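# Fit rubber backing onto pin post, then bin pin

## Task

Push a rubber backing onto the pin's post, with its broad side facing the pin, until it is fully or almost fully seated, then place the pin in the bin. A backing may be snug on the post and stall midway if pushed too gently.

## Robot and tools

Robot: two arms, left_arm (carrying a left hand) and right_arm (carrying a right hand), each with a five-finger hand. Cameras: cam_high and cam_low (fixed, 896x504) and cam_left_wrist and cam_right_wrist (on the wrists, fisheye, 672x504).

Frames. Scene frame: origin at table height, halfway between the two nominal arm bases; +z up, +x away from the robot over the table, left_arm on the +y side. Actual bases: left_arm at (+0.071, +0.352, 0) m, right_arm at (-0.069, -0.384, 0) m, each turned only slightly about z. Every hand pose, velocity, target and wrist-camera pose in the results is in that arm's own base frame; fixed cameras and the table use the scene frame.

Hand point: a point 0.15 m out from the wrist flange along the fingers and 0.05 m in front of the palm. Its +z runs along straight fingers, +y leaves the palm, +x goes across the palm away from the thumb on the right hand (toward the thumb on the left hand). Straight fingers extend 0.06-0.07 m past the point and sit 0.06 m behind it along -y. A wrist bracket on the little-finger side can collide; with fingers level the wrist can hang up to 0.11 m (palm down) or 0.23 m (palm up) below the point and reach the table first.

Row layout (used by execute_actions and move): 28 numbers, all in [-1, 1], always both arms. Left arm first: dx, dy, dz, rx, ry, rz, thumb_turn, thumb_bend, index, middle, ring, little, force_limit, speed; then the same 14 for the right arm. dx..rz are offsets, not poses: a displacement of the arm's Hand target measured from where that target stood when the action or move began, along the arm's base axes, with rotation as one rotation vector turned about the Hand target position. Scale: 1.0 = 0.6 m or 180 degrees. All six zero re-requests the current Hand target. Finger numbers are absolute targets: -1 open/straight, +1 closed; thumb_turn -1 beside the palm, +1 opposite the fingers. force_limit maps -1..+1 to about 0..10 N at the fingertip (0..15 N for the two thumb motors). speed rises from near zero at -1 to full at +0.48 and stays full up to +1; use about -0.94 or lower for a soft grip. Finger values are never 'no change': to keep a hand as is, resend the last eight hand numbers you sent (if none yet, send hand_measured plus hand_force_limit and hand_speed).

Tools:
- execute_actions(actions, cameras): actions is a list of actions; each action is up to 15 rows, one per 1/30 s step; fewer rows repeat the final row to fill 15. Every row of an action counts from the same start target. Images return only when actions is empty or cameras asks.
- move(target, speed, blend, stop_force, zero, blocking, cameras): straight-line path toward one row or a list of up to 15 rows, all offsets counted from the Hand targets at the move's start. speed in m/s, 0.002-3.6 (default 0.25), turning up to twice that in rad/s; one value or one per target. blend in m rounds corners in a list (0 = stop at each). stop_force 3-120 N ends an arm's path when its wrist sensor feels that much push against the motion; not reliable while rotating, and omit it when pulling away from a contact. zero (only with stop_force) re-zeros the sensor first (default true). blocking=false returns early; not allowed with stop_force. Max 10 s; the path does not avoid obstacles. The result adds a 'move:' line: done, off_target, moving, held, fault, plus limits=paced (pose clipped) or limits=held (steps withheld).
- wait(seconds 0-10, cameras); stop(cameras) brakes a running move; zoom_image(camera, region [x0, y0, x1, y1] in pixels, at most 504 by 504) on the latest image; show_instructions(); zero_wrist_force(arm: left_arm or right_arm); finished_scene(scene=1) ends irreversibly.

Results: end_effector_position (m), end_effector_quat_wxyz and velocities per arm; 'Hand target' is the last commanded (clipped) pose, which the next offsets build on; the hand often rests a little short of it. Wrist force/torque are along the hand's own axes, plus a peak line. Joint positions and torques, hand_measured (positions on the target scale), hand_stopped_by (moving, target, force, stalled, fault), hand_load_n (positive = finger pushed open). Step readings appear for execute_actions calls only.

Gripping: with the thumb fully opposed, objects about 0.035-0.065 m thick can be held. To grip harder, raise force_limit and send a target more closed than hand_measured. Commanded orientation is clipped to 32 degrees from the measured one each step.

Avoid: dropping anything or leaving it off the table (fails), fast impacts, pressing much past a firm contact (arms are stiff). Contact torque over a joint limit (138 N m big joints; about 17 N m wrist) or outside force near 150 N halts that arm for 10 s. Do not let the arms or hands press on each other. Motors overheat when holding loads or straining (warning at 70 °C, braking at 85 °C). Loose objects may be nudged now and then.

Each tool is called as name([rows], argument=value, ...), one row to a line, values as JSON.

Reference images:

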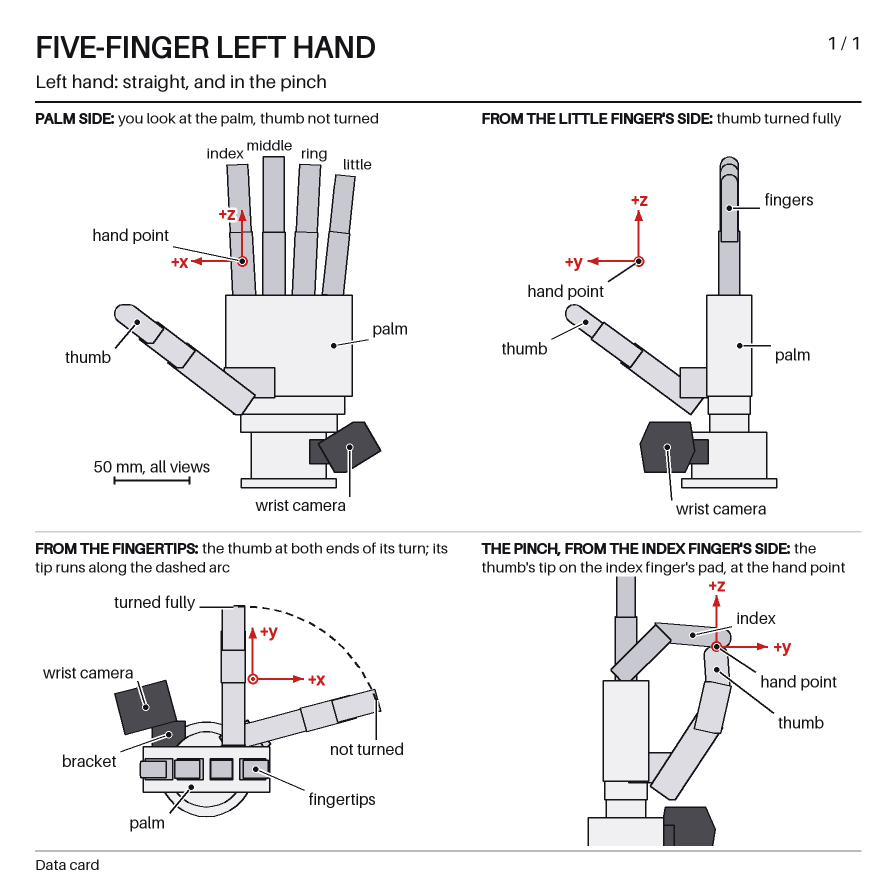

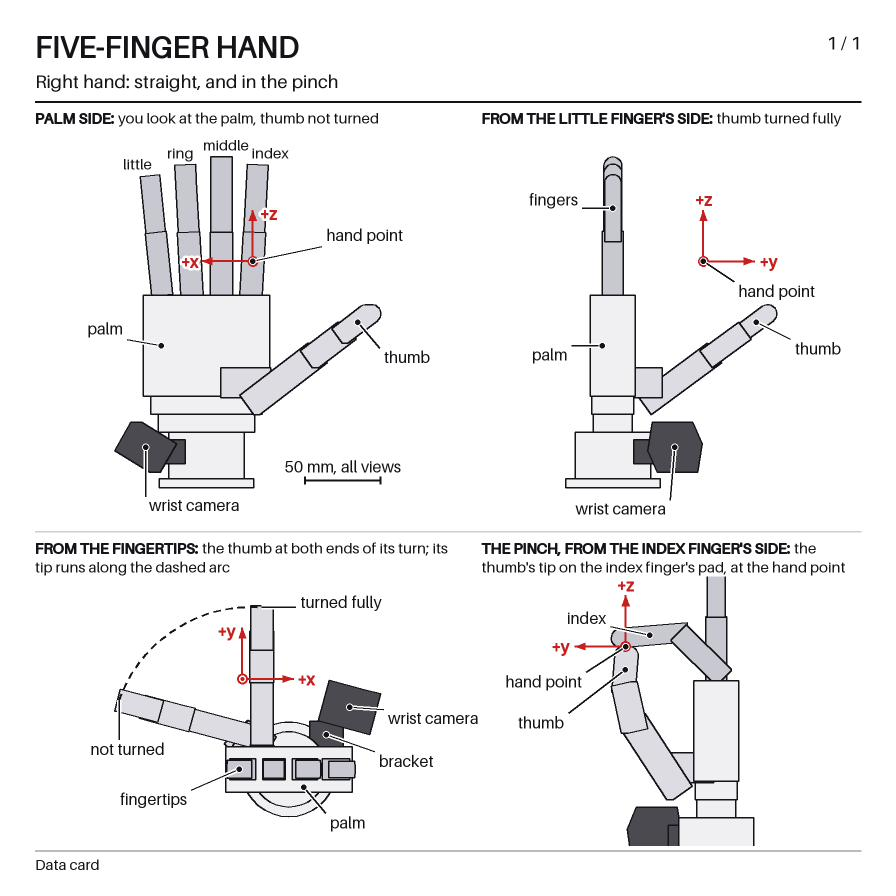

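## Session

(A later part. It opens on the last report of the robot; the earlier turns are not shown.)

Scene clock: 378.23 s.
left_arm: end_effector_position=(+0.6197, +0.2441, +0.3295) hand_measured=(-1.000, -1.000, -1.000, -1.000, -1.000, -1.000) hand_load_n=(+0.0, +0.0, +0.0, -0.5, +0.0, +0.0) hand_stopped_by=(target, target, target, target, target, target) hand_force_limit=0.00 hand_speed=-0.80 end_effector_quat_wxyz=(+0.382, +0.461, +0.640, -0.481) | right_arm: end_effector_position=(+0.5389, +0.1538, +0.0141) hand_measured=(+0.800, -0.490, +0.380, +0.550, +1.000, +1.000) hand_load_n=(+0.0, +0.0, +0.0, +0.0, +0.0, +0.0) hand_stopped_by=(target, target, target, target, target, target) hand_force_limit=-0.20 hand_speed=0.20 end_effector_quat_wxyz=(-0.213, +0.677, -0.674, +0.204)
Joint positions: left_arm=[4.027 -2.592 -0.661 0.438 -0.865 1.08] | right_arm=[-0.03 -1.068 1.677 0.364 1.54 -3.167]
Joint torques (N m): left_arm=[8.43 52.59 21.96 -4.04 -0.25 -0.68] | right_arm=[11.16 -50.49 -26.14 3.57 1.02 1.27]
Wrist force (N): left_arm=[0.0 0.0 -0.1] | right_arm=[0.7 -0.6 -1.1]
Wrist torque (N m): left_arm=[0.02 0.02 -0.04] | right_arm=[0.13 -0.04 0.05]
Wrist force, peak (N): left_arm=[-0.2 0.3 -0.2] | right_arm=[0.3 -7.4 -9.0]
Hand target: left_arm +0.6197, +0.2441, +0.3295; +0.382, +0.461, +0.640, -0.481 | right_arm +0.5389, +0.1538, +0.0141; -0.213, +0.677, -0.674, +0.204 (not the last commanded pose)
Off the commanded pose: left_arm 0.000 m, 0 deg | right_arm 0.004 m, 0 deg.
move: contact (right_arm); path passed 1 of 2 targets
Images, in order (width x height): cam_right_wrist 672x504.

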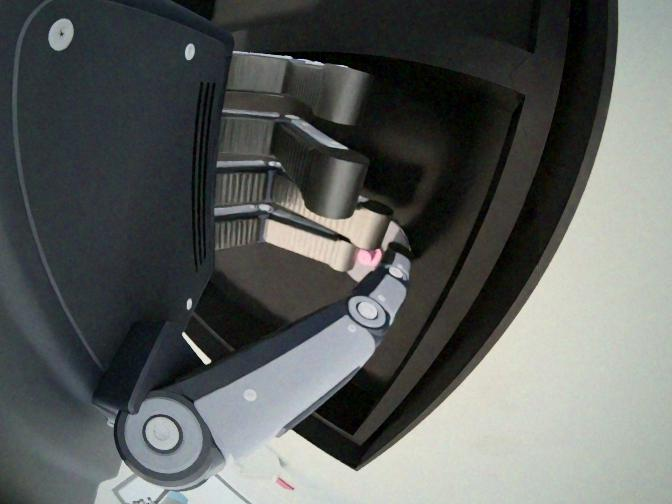

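Backing is well placed between the tips; close the thumb.

move(target=[0,0,0,0,0,0,-1,-1,-1,-1,-1,-1,0,-0.8,0,0,0,0,0,0,0.8,0.02,0.38,0.55,1,1,-0.2,-0.88], speed=0.03, cameras=["cam_right_wrist"])

zoom_image(camera="cam_right_wrist", region=[330, 200, 430, 290])

Scene clock: 379.73 s.
left_arm: end_effector_position=(+0.6197, +0.2441, +0.3295) hand_measured=(-1.000, -1.000, -1.000, -1.000, -1.000, -1.000) hand_load_n=(+0.0, +0.0, +0.0, +0.0, +0.0, +0.0) hand_stopped_by=(target, target, target, target, target, target) hand_force_limit=0.00 hand_speed=-0.80 end_effector_quat_wxyz=(+0.382, +0.461, +0.640, -0.481) | right_arm: end_effector_position=(+0.5389, +0.1538, +0.0141) hand_measured=(+0.800, -0.408, +0.380, +0.550, +1.000, +1.000) hand_load_n=(+0.0, +6.5, +2.0, +0.0, +0.0, +0.0) hand_stopped_by=(target, force, target, target, target, target) hand_force_limit=-0.20 hand_speed=-0.88 end_effector_quat_wxyz=(-0.213, +0.677, -0.674, +0.204)
Joint positions: left_arm=[4.027 -2.592 -0.661 0.438 -0.865 1.08] | right_arm=[-0.03 -1.068 1.677 0.364 1.54 -3.167]
Joint torques (N m): left_arm=[8.44 52.42 20.73 -3.98 -0.39 -0.57] | right_arm=[9.25 -48.56 -24.81 1.93 1.11 1.14]
Wrist force (N): left_arm=[-0.1 0.2 0.0] | right_arm=[0.4 0.7 0.7]
Wrist torque (N m): left_arm=[0.04 0.03 -0.04] | right_arm=[0.25 -0.01 0.05]
Wrist force, peak (N): left_arm=[-0.3 0.2 0.1] | right_arm=[0.7 0.7 -1.5]
Hand target: left_arm +0.6197, +0.2441, +0.3295; +0.382, +0.461, +0.640, -0.481 | right_arm +0.5389, +0.1538, +0.0141; -0.213, +0.677, -0.674, +0.204
Off the commanded pose: left_arm 0.000 m, 0 deg | right_arm 0.000 m, 0 deg.
move: done
Images, in order (width x height): cam_right_wrist 672x504.

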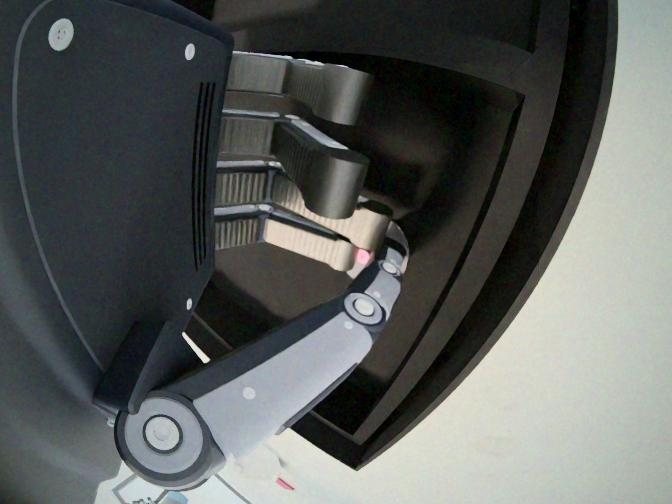

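Scaled by 5.040 from the camera's 672x504 image, which has a finer 960x720 frame.

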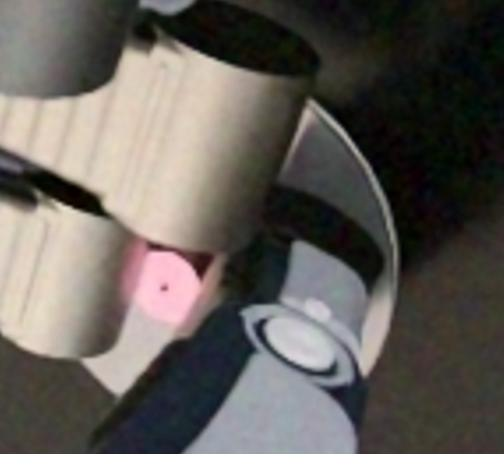

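move(target=[0,0,0,0,0,0,-1,-1,-1,-1,-1,-1,0,-0.8,0,0,0.045,0,0,0,0.8,0.02,0.38,0.55,1,1,-0.2,-0.88], speed=0.04, cameras=["cam_right_wrist", "cam_low"])

zoom_image(camera="cam_right_wrist", region=[330, 200, 430, 290])

zoom_image(camera="cam_low", region=[330, 260, 410, 320])

Scene clock: 381.80 s.
left_arm: end_effector_position=(+0.6197, +0.2441, +0.3295) hand_measured=(-1.000, -1.000, -1.000, -1.000, -1.000, -1.000) hand_load_n=(+0.0, +0.0, +0.0, +0.0, +0.5, +0.0) hand_stopped_by=(target, target, target, target, target, target) hand_force_limit=0.00 hand_speed=-0.80 end_effector_quat_wxyz=(+0.382, +0.461, +0.640, -0.481) | right_arm: end_effector_position=(+0.5389, +0.1538, +0.0411) hand_measured=(+0.800, -0.408, +0.380, +0.550, +1.000, +1.000) hand_load_n=(-0.5, +6.5, +2.5, +0.0, +0.0, +0.0) hand_stopped_by=(target, force, target, target, target, target) hand_force_limit=-0.20 hand_speed=-0.88 end_effector_quat_wxyz=(-0.213, +0.677, -0.674, +0.204)
Joint positions: left_arm=[4.027 -2.592 -0.661 0.438 -0.865 1.08] | right_arm=[-0.03 -1.103 1.65 0.425 1.54 -3.167]
Joint torques (N m): left_arm=[8.01 52.32 20.25 -4.09 -0.28 -0.57] | right_arm=[8 -49.65 -26.75 3.42 0.7 0.65]
Wrist force (N): left_arm=[-0.1 0.1 0.1] | right_arm=[0.6 1.2 1.2]
Wrist torque (N m): left_arm=[0.02 0.04 -0.05] | right_arm=[0.25 -0.05 0.07]
Wrist force, peak (N): left_arm=[-0.2 0.2 0.2] | right_arm=[0.6 1.4 1.5]
Hand target: left_arm +0.6197, +0.2441, +0.3295; +0.382, +0.461, +0.640, -0.481 | right_arm +0.5389, +0.1538, +0.0411; -0.213, +0.677, -0.674, +0.204
Off the commanded pose: left_arm 0.000 m, 0 deg | right_arm 0.000 m, 0 deg.
move: done
Images, in order (width x height): cam_low 896x504, cam_right_wrist 672x504.

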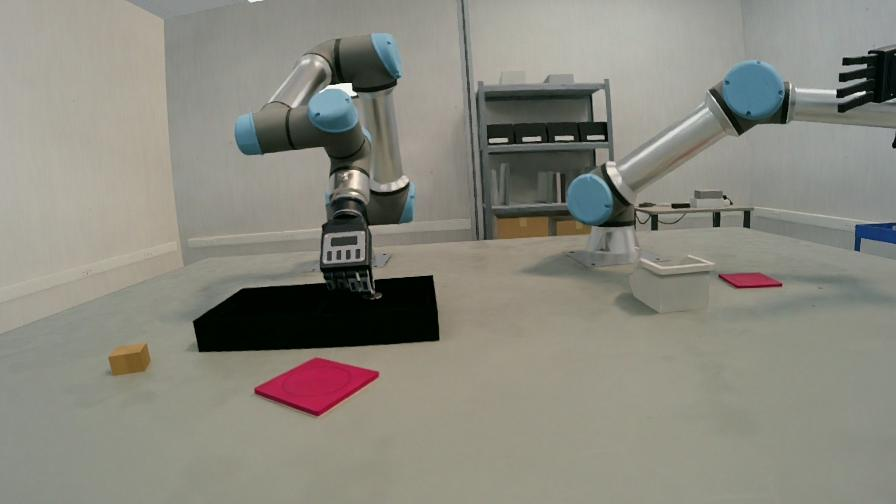

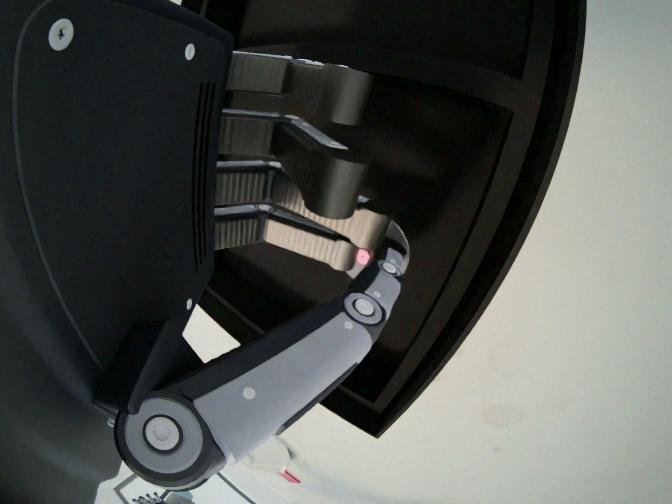

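Scaled by 5.040 from the camera's 672x504 image, which has a finer 960x720 frame.

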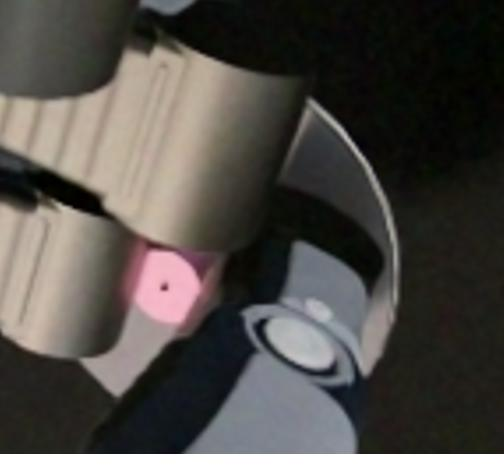

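Scaled by 6.300.

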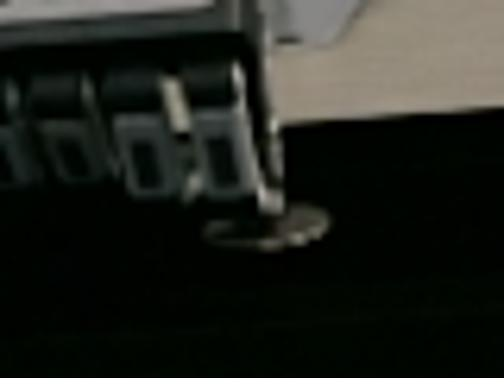

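move([
  [0,0,0,0,0,0,-1,-1,-1,-1,-1,-1,0,-0.8,0,0.03,0.2,0,0,0,0.8,0.02,0.38,0.55,1,1,-0.2,-0.88],
  [0,0,0,0,0,0,-1,-1,-1,-1,-1,-1,0,-0.8,0.083,0.7,0.283,0.0435,-0.105,0.2467,0.8,0.02,0.38,0.55,1,1,-0.2,-0.88],
], speed=0.2, blend=[0.05,0], cameras=["all"])

zoom_image(camera="cam_right_wrist", region=[300, 100, 640, 400])

zoom_image(camera="cam_high", region=[400, 130, 620, 290])

zoom_image(camera="cam_low", region=[500, 170, 760, 330])

Scene clock: 397.53 s.
left_arm: end_effector_position=(+0.6197, +0.2441, +0.3295) hand_measured=(-1.000, -1.000, -1.000, -1.000, -1.000, -1.000) hand_load_n=(+0.0, +0.0, +0.0, +0.0, +0.0, +0.0) hand_stopped_by=(target, target, target, target, target, target) hand_force_limit=0.00 hand_speed=-0.80 end_effector_quat_wxyz=(+0.382, +0.461, +0.640, -0.481) | right_arm: end_effector_position=(+0.5887, +0.5738, +0.2109) hand_measured=(+0.800, -0.408, +0.380, +0.550, +1.000, +1.000) hand_load_n=(-0.5, +6.5, +2.5, +0.0, +0.0, +0.0) hand_stopped_by=(target, force, target, target, target, target) hand_force_limit=-0.20 hand_speed=-0.88 end_effector_quat_wxyz=(-0.423, +0.823, -0.339, +0.169)
Joint positions: left_arm=[4.027 -2.592 -0.661 0.438 -0.865 1.08] | right_arm=[0.513 -0.748 0.661 0.731 1.339 -3.303]
Joint torques (N m): left_arm=[8.33 52.21 21.6 -4.03 -0.33 -0.57] | right_arm=[12.57 -39.38 -29.76 2.6 -1.5 -1.47]
Wrist force (N): left_arm=[0.0 0.2 0.2] | right_arm=[0.5 1.4 0.6]
Wrist torque (N m): left_arm=[0.02 0.03 -0.04] | right_arm=[0.23 0.00 0.10]
Wrist force, peak (N): left_arm=[-0.4 0.3 -0.1] | right_arm=[0.9 2.1 2.0]
Hand target: left_arm +0.6197, +0.2441, +0.3295; +0.382, +0.461, +0.640, -0.481 | right_arm +0.5887, +0.5738, +0.2109; -0.423, +0.823, -0.339, +0.169
Off the commanded pose: left_arm 0.000 m, 0 deg | right_arm 0.000 m, 0 deg.
move: done

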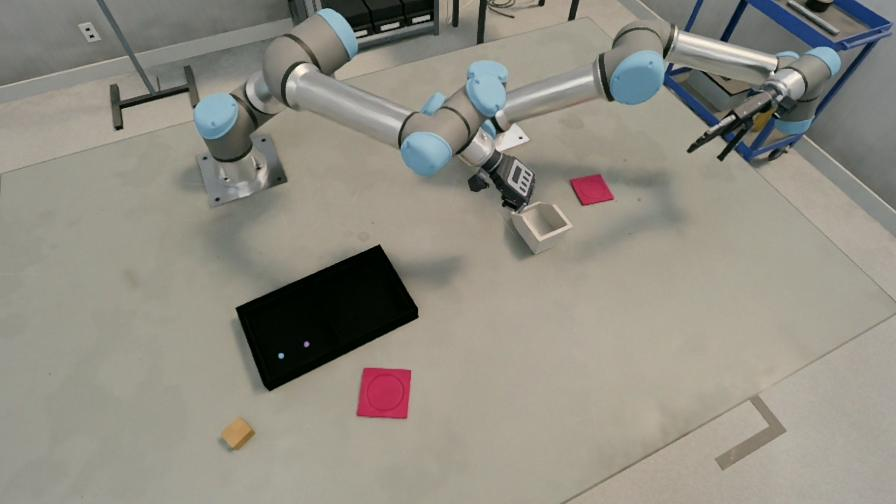

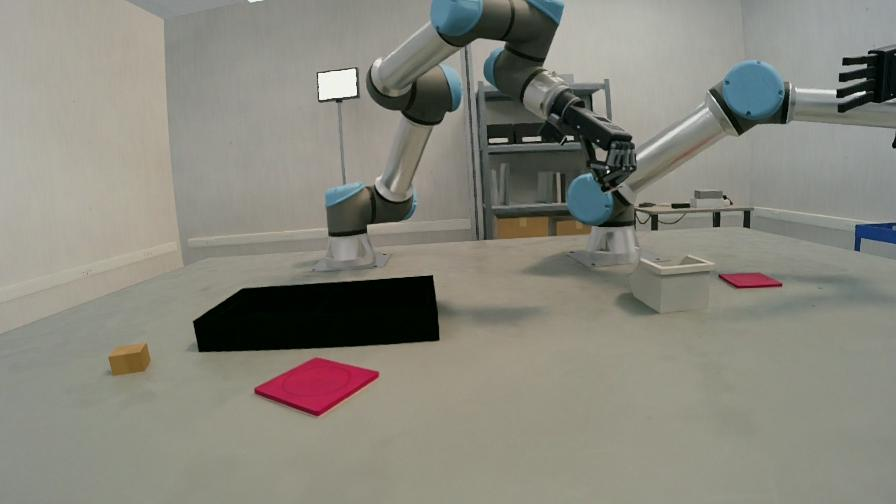

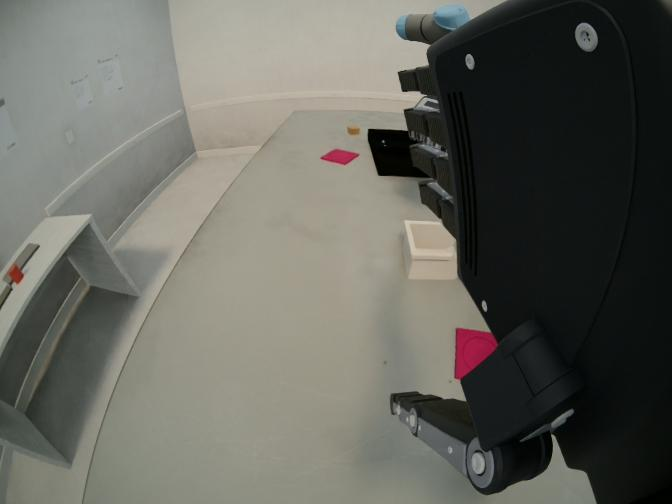

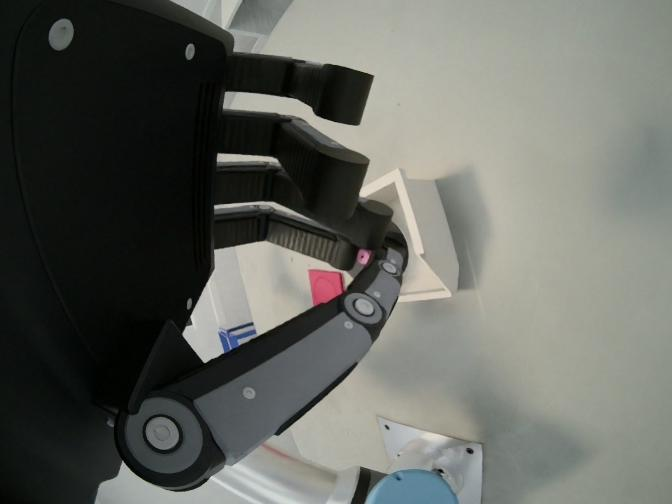

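Scaled by 1.482 from the camera's 672x504 image, which has a finer 960x720 frame.

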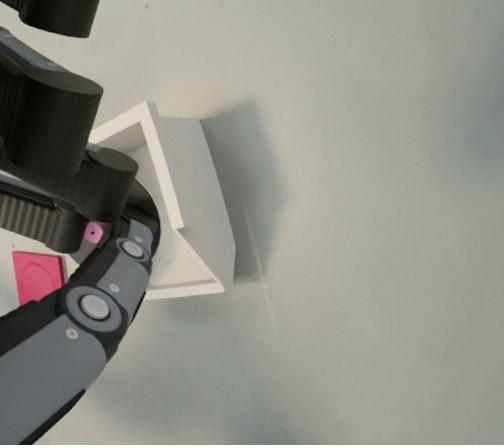

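Scaled by 2.291.

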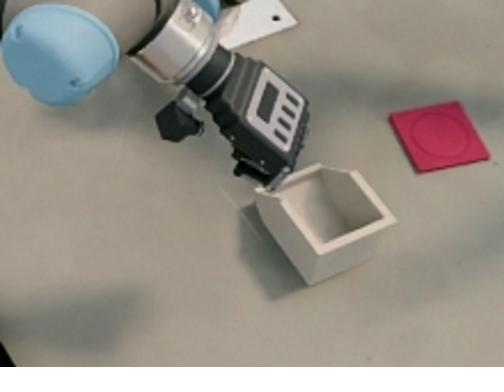

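Scaled by 1.938.

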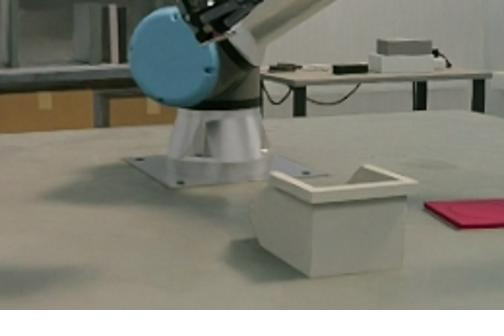

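zoom_image(camera="cam_high", region=[490, 180, 590, 265])

zoom_image(camera="cam_right_wrist", region=[330, 150, 480, 320])

zoom_image(camera="cam_left_wrist", region=[380, 190, 500, 300])

Scaled by 5.040.

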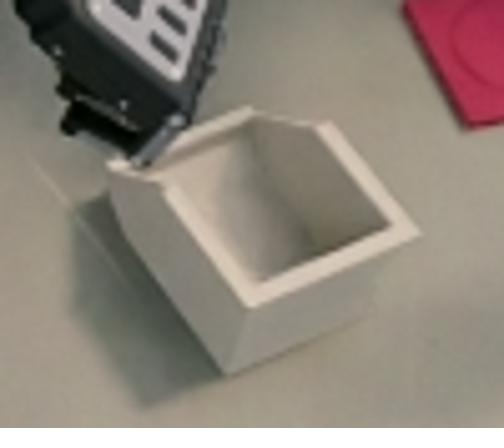

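Scaled by 2.965 from the camera's 672x504 image, which has a finer 960x720 frame.

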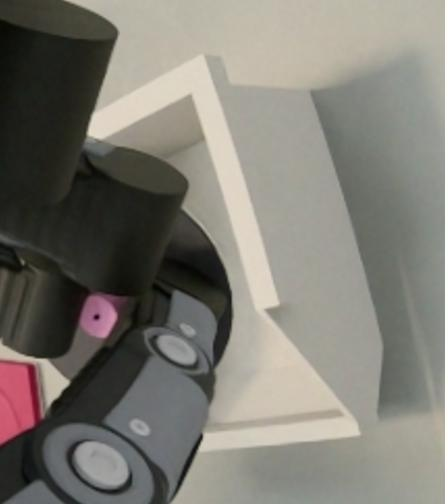

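Scaled by 4.200 from the camera's 672x504 image, which has a finer 960x720 frame.

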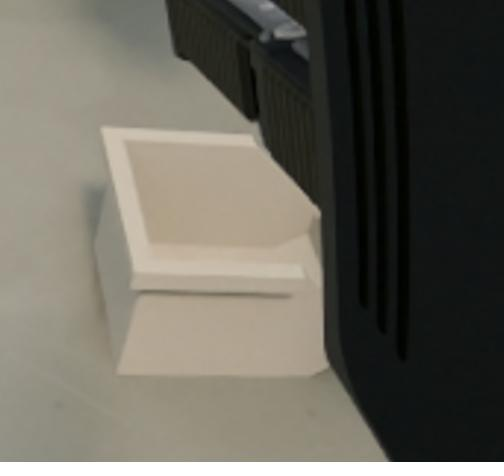

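move([
  [0,0,0,0,0,0,-1,-1,-1,-1,-1,-1,0,-0.8,0.022,0.188,0,0,0,0,0.8,0.02,0.38,0.55,1,1,-0.2,-0.88],
  [0,0,0,0,0,0,-1,-1,-1,-1,-1,-1,0,-0.8,0.022,0.188,-0.135,0,0,0,0.8,0.02,0.38,0.55,1,1,-0.2,-0.88],
], speed=0.15, blend=[0.03,0], cameras=["all"])

zoom_image(camera="cam_high", region=[480, 150, 600, 260])

zoom_image(camera="cam_low", region=[580, 200, 740, 320])

zoom_image(camera="cam_left_wrist", region=[340, 150, 500, 310])

Scene clock: 420.13 s.
left_arm: end_effector_position=(+0.6197, +0.2441, +0.3295) hand_measured=(-1.000, -1.000, -1.000, -1.000, -1.000, -1.000) hand_load_n=(+0.0, +0.0, +0.0, +0.0, +0.0, +0.0) hand_stopped_by=(target, target, target, target, target, target) hand_force_limit=0.00 hand_speed=-0.80 end_effector_quat_wxyz=(+0.382, +0.461, +0.640, -0.481) | right_arm: end_effector_position=(+0.6013, +0.6859, +0.1297) hand_measured=(+0.800, -0.408, +0.380, +0.550, +1.000, +1.000) hand_load_n=(-0.5, +6.5, +2.5, +0.0, +0.0, +0.0) hand_stopped_by=(target, force, target, target, target, target) hand_force_limit=-0.20 hand_speed=-0.88 end_effector_quat_wxyz=(-0.435, +0.816, -0.337, +0.175)
Joint positions: left_arm=[4.027 -2.592 -0.661 0.438 -0.865 1.08] | right_arm=[0.639 -0.314 0.035 0.879 1.44 -3.22]
Joint torques (N m): left_arm=[8.35 52.46 21.23 -4.02 -0.47 -0.59] | right_arm=[10.96 -49.33 -28.84 -1.42 1.33 -0.89]
Wrist force (N): left_arm=[-0.2 0.3 0.0] | right_arm=[0.8 1.5 1.3]
Wrist torque (N m): left_arm=[0.05 0.05 -0.05] | right_arm=[0.23 -0.05 -0.02]
Wrist force, peak (N): left_arm=[-0.4 0.0 0.0] | right_arm=[0.6 2.7 1.7]
Hand target: left_arm +0.6197, +0.2441, +0.3295; +0.382, +0.461, +0.640, -0.481 | right_arm +0.6019, +0.6866, +0.1299; -0.423, +0.823, -0.339, +0.169
Off the commanded pose: left_arm 0.000 m, 0 deg | right_arm 0.001 m, 2 deg.
elbow stopped short (right arm): the move would have taken joint 3 (elbow) straighter than the controller allows.
move: done

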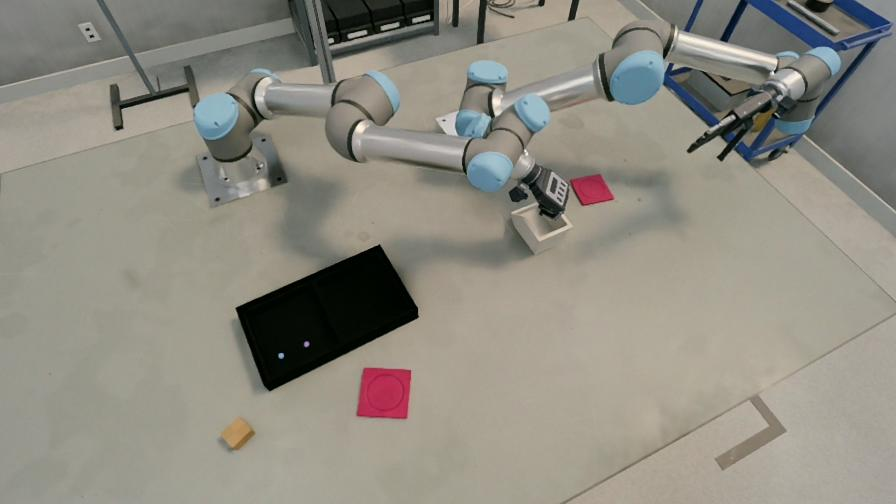

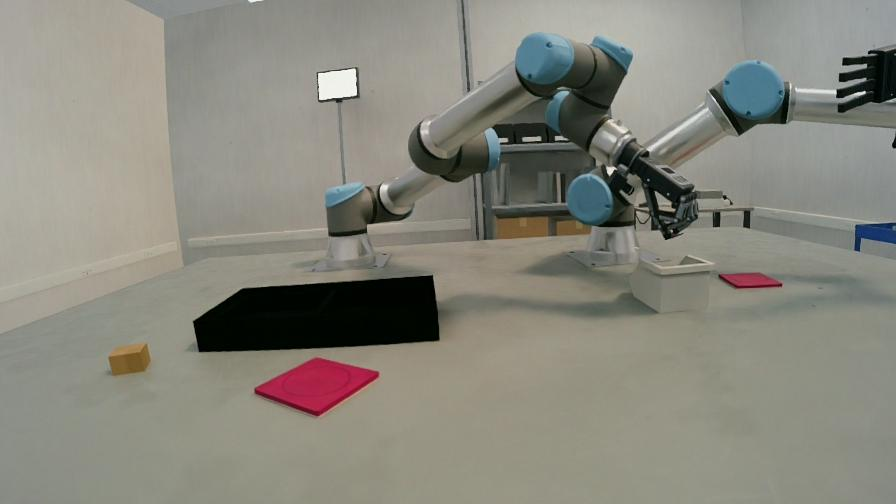

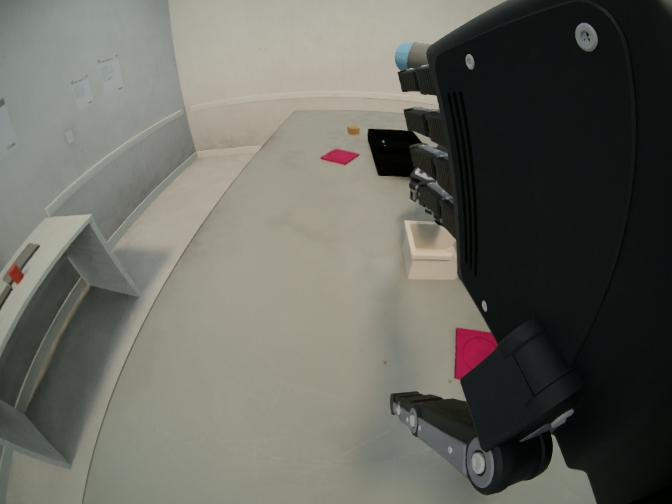

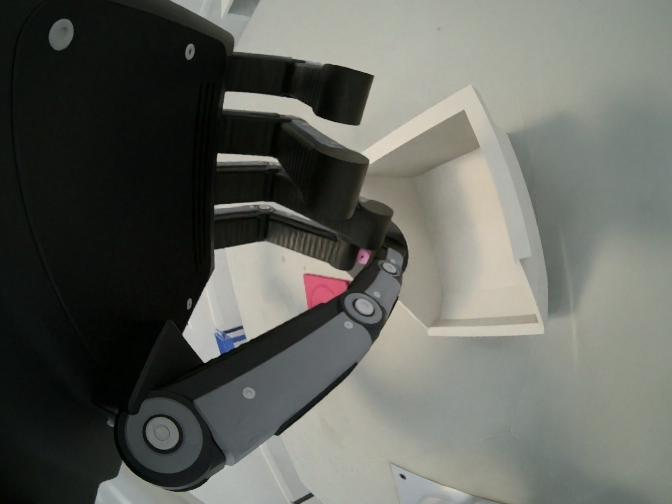

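Scaled by 4.200.

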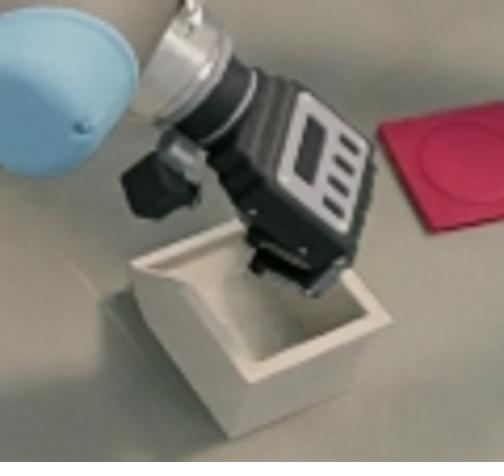

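Scaled by 3.150.

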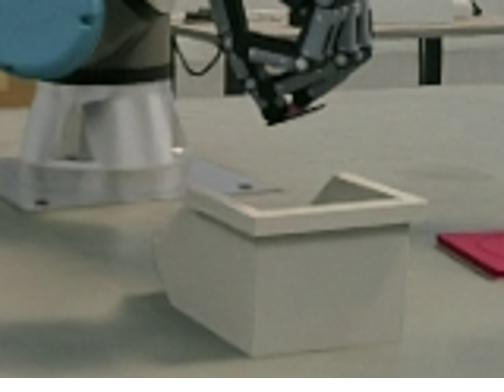

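Scaled by 3.150 from the camera's 672x504 image, which has a finer 960x720 frame.

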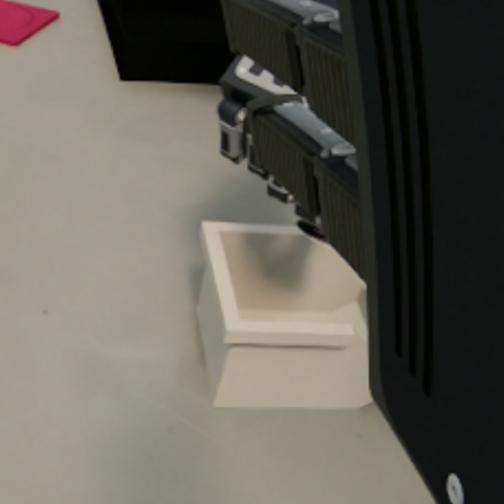

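move([
  [0,0,0,0,0,0,-1,-1,-1,-1,-1,-1,0,-0.8,0,0,0,0.0471,-0.0471,0,0.8,0.02,0.38,0.55,1,1,-0.2,-0.88],
  [0,0,0,0,0,0,-1,-1,-1,-1,-1,-1,0,-0.8,-0.002,-0.002,-0.06,0.0471,-0.0471,0,0.8,0.02,0.38,0.55,1,1,-0.2,-0.88],
], speed=0.1, cameras=["cam_high", "cam_low", "cam_right_wrist"])

zoom_image(camera="cam_high", region=[480, 150, 600, 260])

zoom_image(camera="cam_low", region=[580, 200, 740, 320])

Scene clock: 427.73 s.
left_arm: end_effector_position=(+0.6197, +0.2441, +0.3295) hand_measured=(-1.000, -1.000, -1.000, -1.000, -1.000, -1.000) hand_load_n=(+0.0, +0.0, +0.0, +0.0, +0.0, +0.0) hand_stopped_by=(target, target, target, target, target, target) hand_force_limit=0.00 hand_speed=-0.80 end_effector_quat_wxyz=(+0.382, +0.461, +0.640, -0.481) | right_arm: end_effector_position=(+0.6008, +0.6854, +0.0939) hand_measured=(+0.800, -0.408, +0.380, +0.550, +1.000, +1.000) hand_load_n=(+0.0, +6.5, +2.5, +0.0, +0.0, +0.0) hand_stopped_by=(target, force, target, target, target, target) hand_force_limit=-0.20 hand_speed=-0.88 end_effector_quat_wxyz=(-0.507, +0.775, -0.318, +0.204)
Joint positions: left_arm=[4.027 -2.592 -0.661 0.438 -0.865 1.08] | right_arm=[0.632 -0.615 0.786 0.249 1.419 -3.203]
Joint torques (N m): left_arm=[8.3 53.16 21.86 -4.13 -0.25 -0.62] | right_arm=[-9.75 -43.81 -7.16 -2.02 -1.28 1.32]
Wrist force (N): left_arm=[-0.2 0.2 0.2] | right_arm=[0.4 1.8 0.8]
Wrist torque (N m): left_arm=[0.02 0.06 -0.05] | right_arm=[0.25 0.06 -0.01]
Wrist force, peak (N): left_arm=[-0.4 0.1 0.2] | right_arm=[0.3 2.5 1.2]
Hand target: left_arm +0.6197, +0.2441, +0.3295; +0.382, +0.461, +0.640, -0.481 | right_arm +0.6007, +0.6854, +0.0939; -0.507, +0.775, -0.318, +0.204
Off the commanded pose: left_arm 0.000 m, 0 deg | right_arm 0.000 m, 0 deg.
move: done
Images, in order (width x height): cam_high 896x504, cam_low 896x504, cam_right_wrist 672x504.

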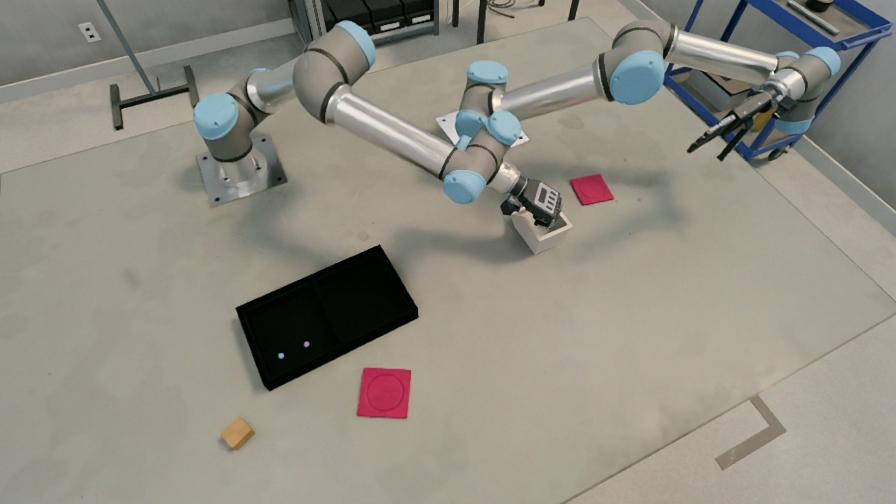

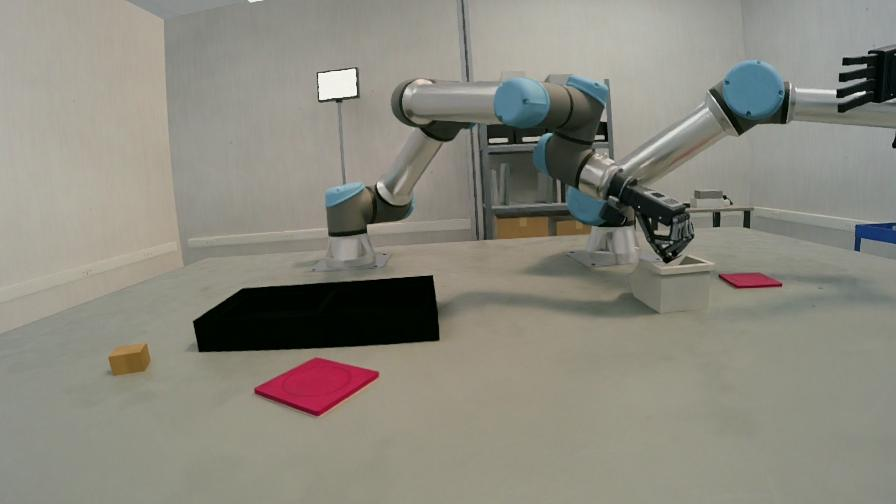

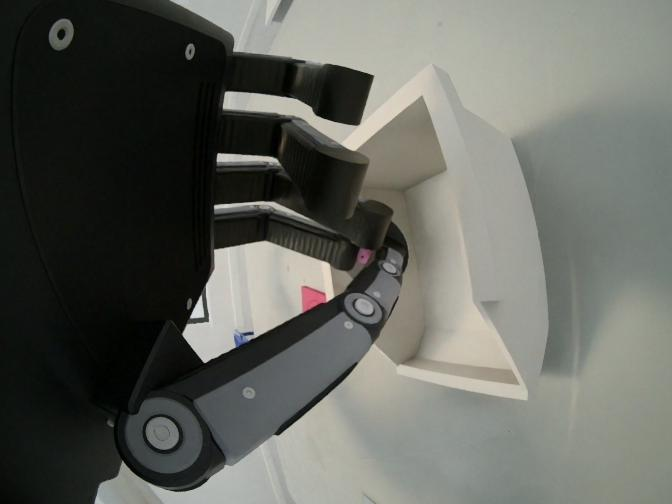

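Scaled by 4.200.

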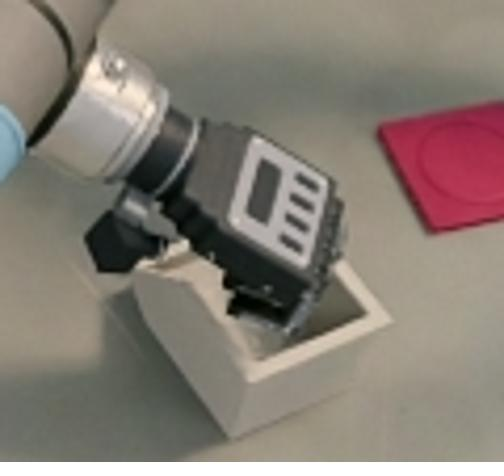

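Scaled by 3.150.

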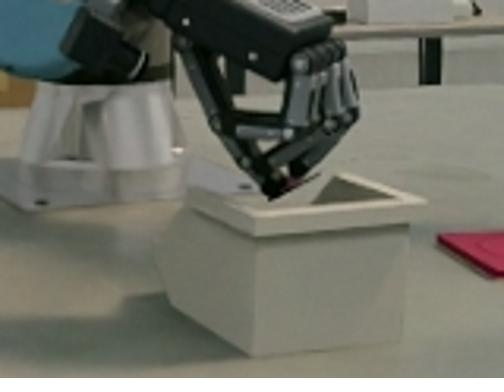

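move(target=[0,0,0,0,0,0,-1,-1,-1,-1,-1,-1,0,-0.8,0,0,-0.068,0,0,0,0.8,0.02,0.38,0.55,1,1,-0.2,-0.88], speed=0.05, stop_force=8, cameras=["cam_high", "cam_low", "cam_right_wrist"])

zoom_image(camera="cam_high", region=[480, 150, 600, 260])

zoom_image(camera="cam_low", region=[580, 200, 740, 320])

zoom_image(camera="cam_right_wrist", region=[300, 140, 560, 400])

Scene clock: 432.73 s.
left_arm: end_effector_position=(+0.6197, +0.2441, +0.3295) hand_measured=(-1.000, -1.000, -1.000, -1.000, -1.000, -1.000) hand_load_n=(+0.0, -0.5, +0.0, +0.0, +0.0, +0.0) hand_stopped_by=(target, target, target, target, target, target) hand_force_limit=0.00 hand_speed=-0.80 end_effector_quat_wxyz=(+0.382, +0.461, +0.640, -0.481) | right_arm: end_effector_position=(+0.6007, +0.6854, +0.0588) hand_measured=(+0.800, -0.408, +0.380, +0.550, +1.000, +1.000) hand_load_n=(+0.0, +6.5, +2.5, +0.0, -0.5, +0.0) hand_stopped_by=(target, force, target, target, target, target) hand_force_limit=-0.20 hand_speed=-0.88 end_effector_quat_wxyz=(-0.506, +0.775, -0.318, +0.204)
Joint positions: left_arm=[4.027 -2.592 -0.661 0.438 -0.865 1.08] | right_arm=[0.632 -0.592 0.833 0.179 1.419 -3.203]
Joint torques (N m): left_arm=[8.6 52.53 21.78 -4.05 -0.44 -0.42] | right_arm=[-3.33 -68.17 -29.44 1.99 -0.26 -0.1]
Wrist force (N): left_arm=[-0.1 0.0 0.0] | right_arm=[1.0 0.3 0.9]
Wrist torque (N m): left_arm=[0.01 0.04 -0.04] | right_arm=[0.13 -0.03 -0.04]
Wrist force, peak (N): left_arm=[-0.3 0.1 0.1] | right_arm=[0.4 -6.9 -3.8]
Hand target: left_arm +0.6197, +0.2441, +0.3295; +0.382, +0.461, +0.640, -0.481 | right_arm +0.6007, +0.6854, +0.0588; -0.506, +0.775, -0.318, +0.204 (not the last commanded pose)
Off the commanded pose: left_arm 0.000 m, 0 deg | right_arm 0.006 m, 0 deg.
move: contact (right_arm)
Images, in order (width x height): cam_high 896x504, cam_low 896x504, cam_right_wrist 672x504.

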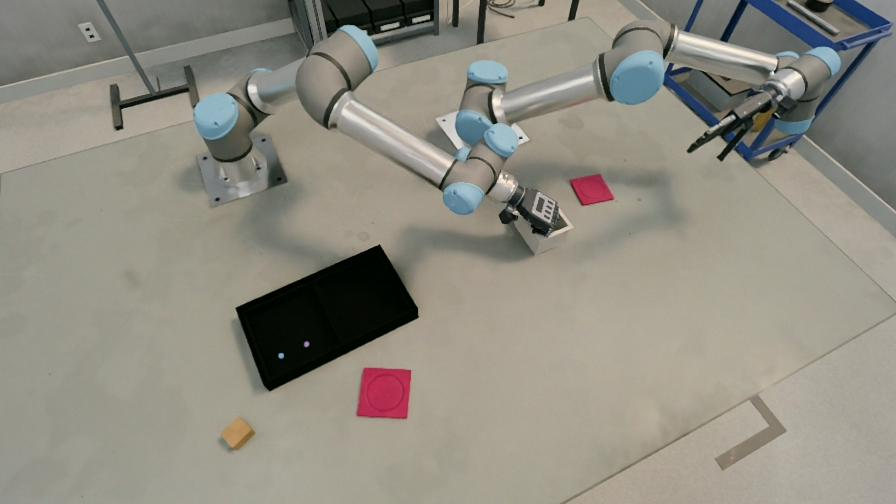

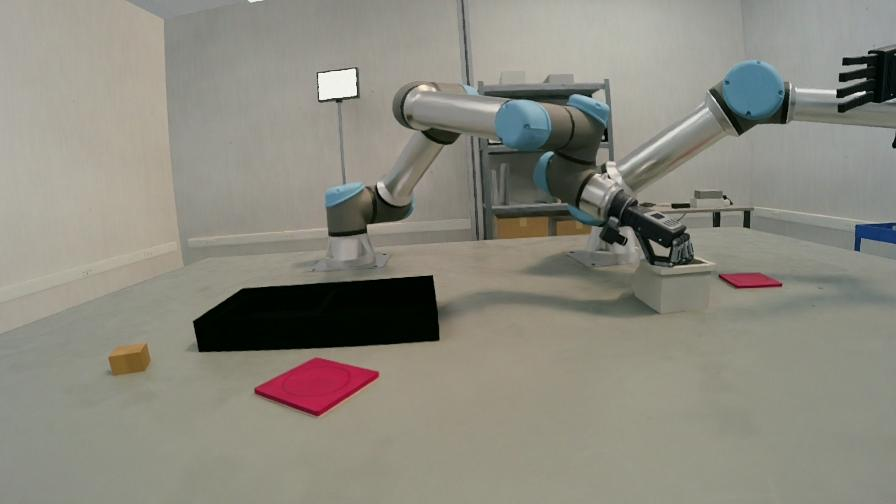

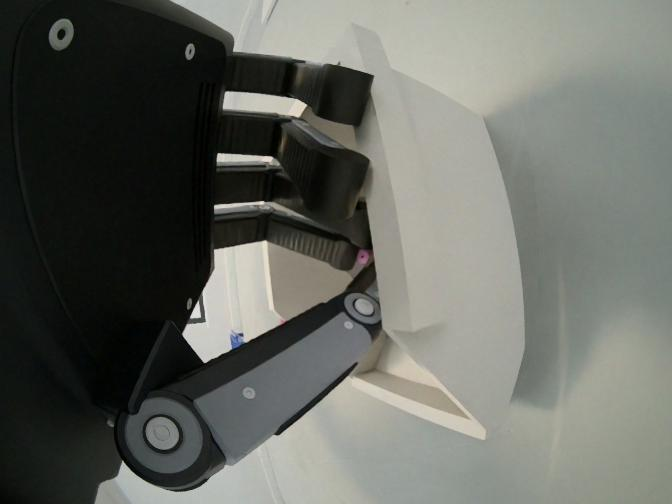

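Scaled by 4.200.

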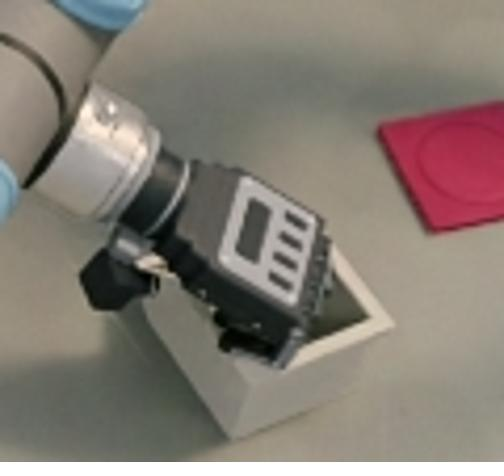

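Scaled by 3.150.

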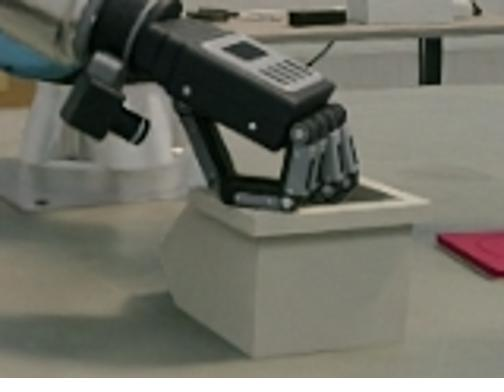

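Scaled by 1.938 from the camera's 672x504 image, which has a finer 960x720 frame.

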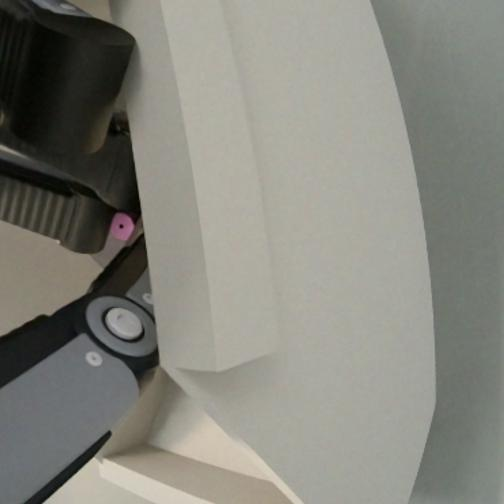

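move(target=[0,0,0,0,0,0,-1,-1,-1,-1,-1,-1,0,-0.8,0,0,0,0,0,0,0.8,-0.58,0.38,0.55,1,1,-0.2,-0.5], speed=0.03, cameras=["cam_right_wrist", "cam_low"])

zoom_image(camera="cam_right_wrist", region=[300, 180, 440, 360])

Scene clock: 435.93 s.
left_arm: end_effector_position=(+0.6197, +0.2441, +0.3295) hand_measured=(-1.000, -1.000, -1.000, -1.000, -1.000, -1.000) hand_load_n=(+0.0, +0.0, +0.5, +0.0, +0.0, +0.5) hand_stopped_by=(target, target, target, target, target, target) hand_force_limit=0.00 hand_speed=-0.80 end_effector_quat_wxyz=(+0.382, +0.461, +0.640, -0.481) | right_arm: end_effector_position=(+0.6007, +0.6854, +0.0588) hand_measured=(+0.800, -0.580, +0.380, +0.550, +1.000, +1.000) hand_load_n=(+0.0, +0.0, +0.0, +0.0, -0.5, +0.0) hand_stopped_by=(target, target, target, target, target, target) hand_force_limit=-0.20 hand_speed=-0.50 end_effector_quat_wxyz=(-0.506, +0.775, -0.318, +0.204)
Joint positions: left_arm=[4.027 -2.592 -0.661 0.438 -0.865 1.08] | right_arm=[0.632 -0.592 0.833 0.179 1.419 -3.203]
Joint torques (N m): left_arm=[8.32 52.98 21.04 -4.15 -0.39 -0.4] | right_arm=[11.56 -68.75 -28.35 1.79 0.78 1.3]
Wrist force (N): left_arm=[-0.3 0.1 -0.1] | right_arm=[0.5 0.2 1.0]
Wrist torque (N m): left_arm=[0.02 0.06 -0.05] | right_arm=[0.12 0.04 -0.07]
Wrist force, peak (N): left_arm=[-0.3 0.2 0.1] | right_arm=[1.1 0.5 1.2]
Hand target: left_arm +0.6197, +0.2441, +0.3295; +0.382, +0.461, +0.640, -0.481 | right_arm +0.6007, +0.6854, +0.0588; -0.506, +0.775, -0.318, +0.204
Off the commanded pose: left_arm 0.000 m, 0 deg | right_arm 0.000 m, 0 deg.
move: done
Images, in order (width x height): cam_low 896x504, cam_right_wrist 672x504.

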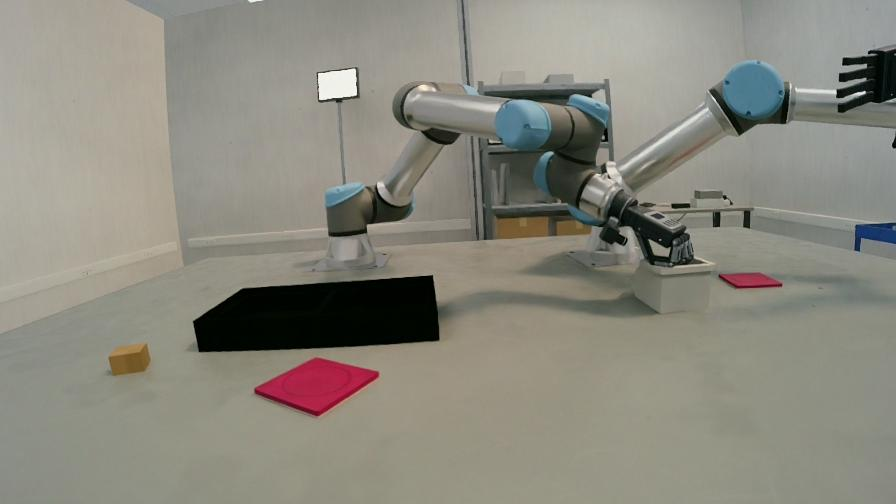

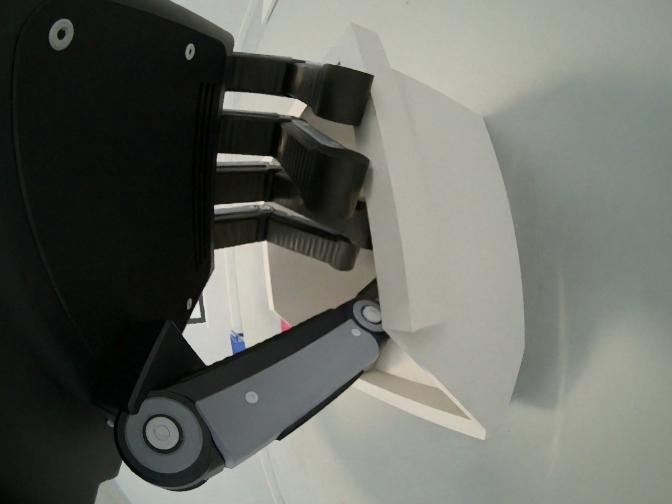

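Scaled by 2.800 from the camera's 672x504 image, which has a finer 960x720 frame.

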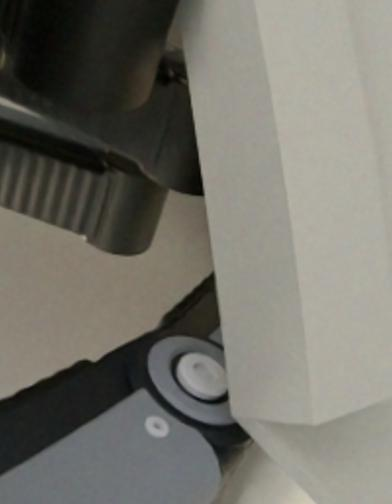

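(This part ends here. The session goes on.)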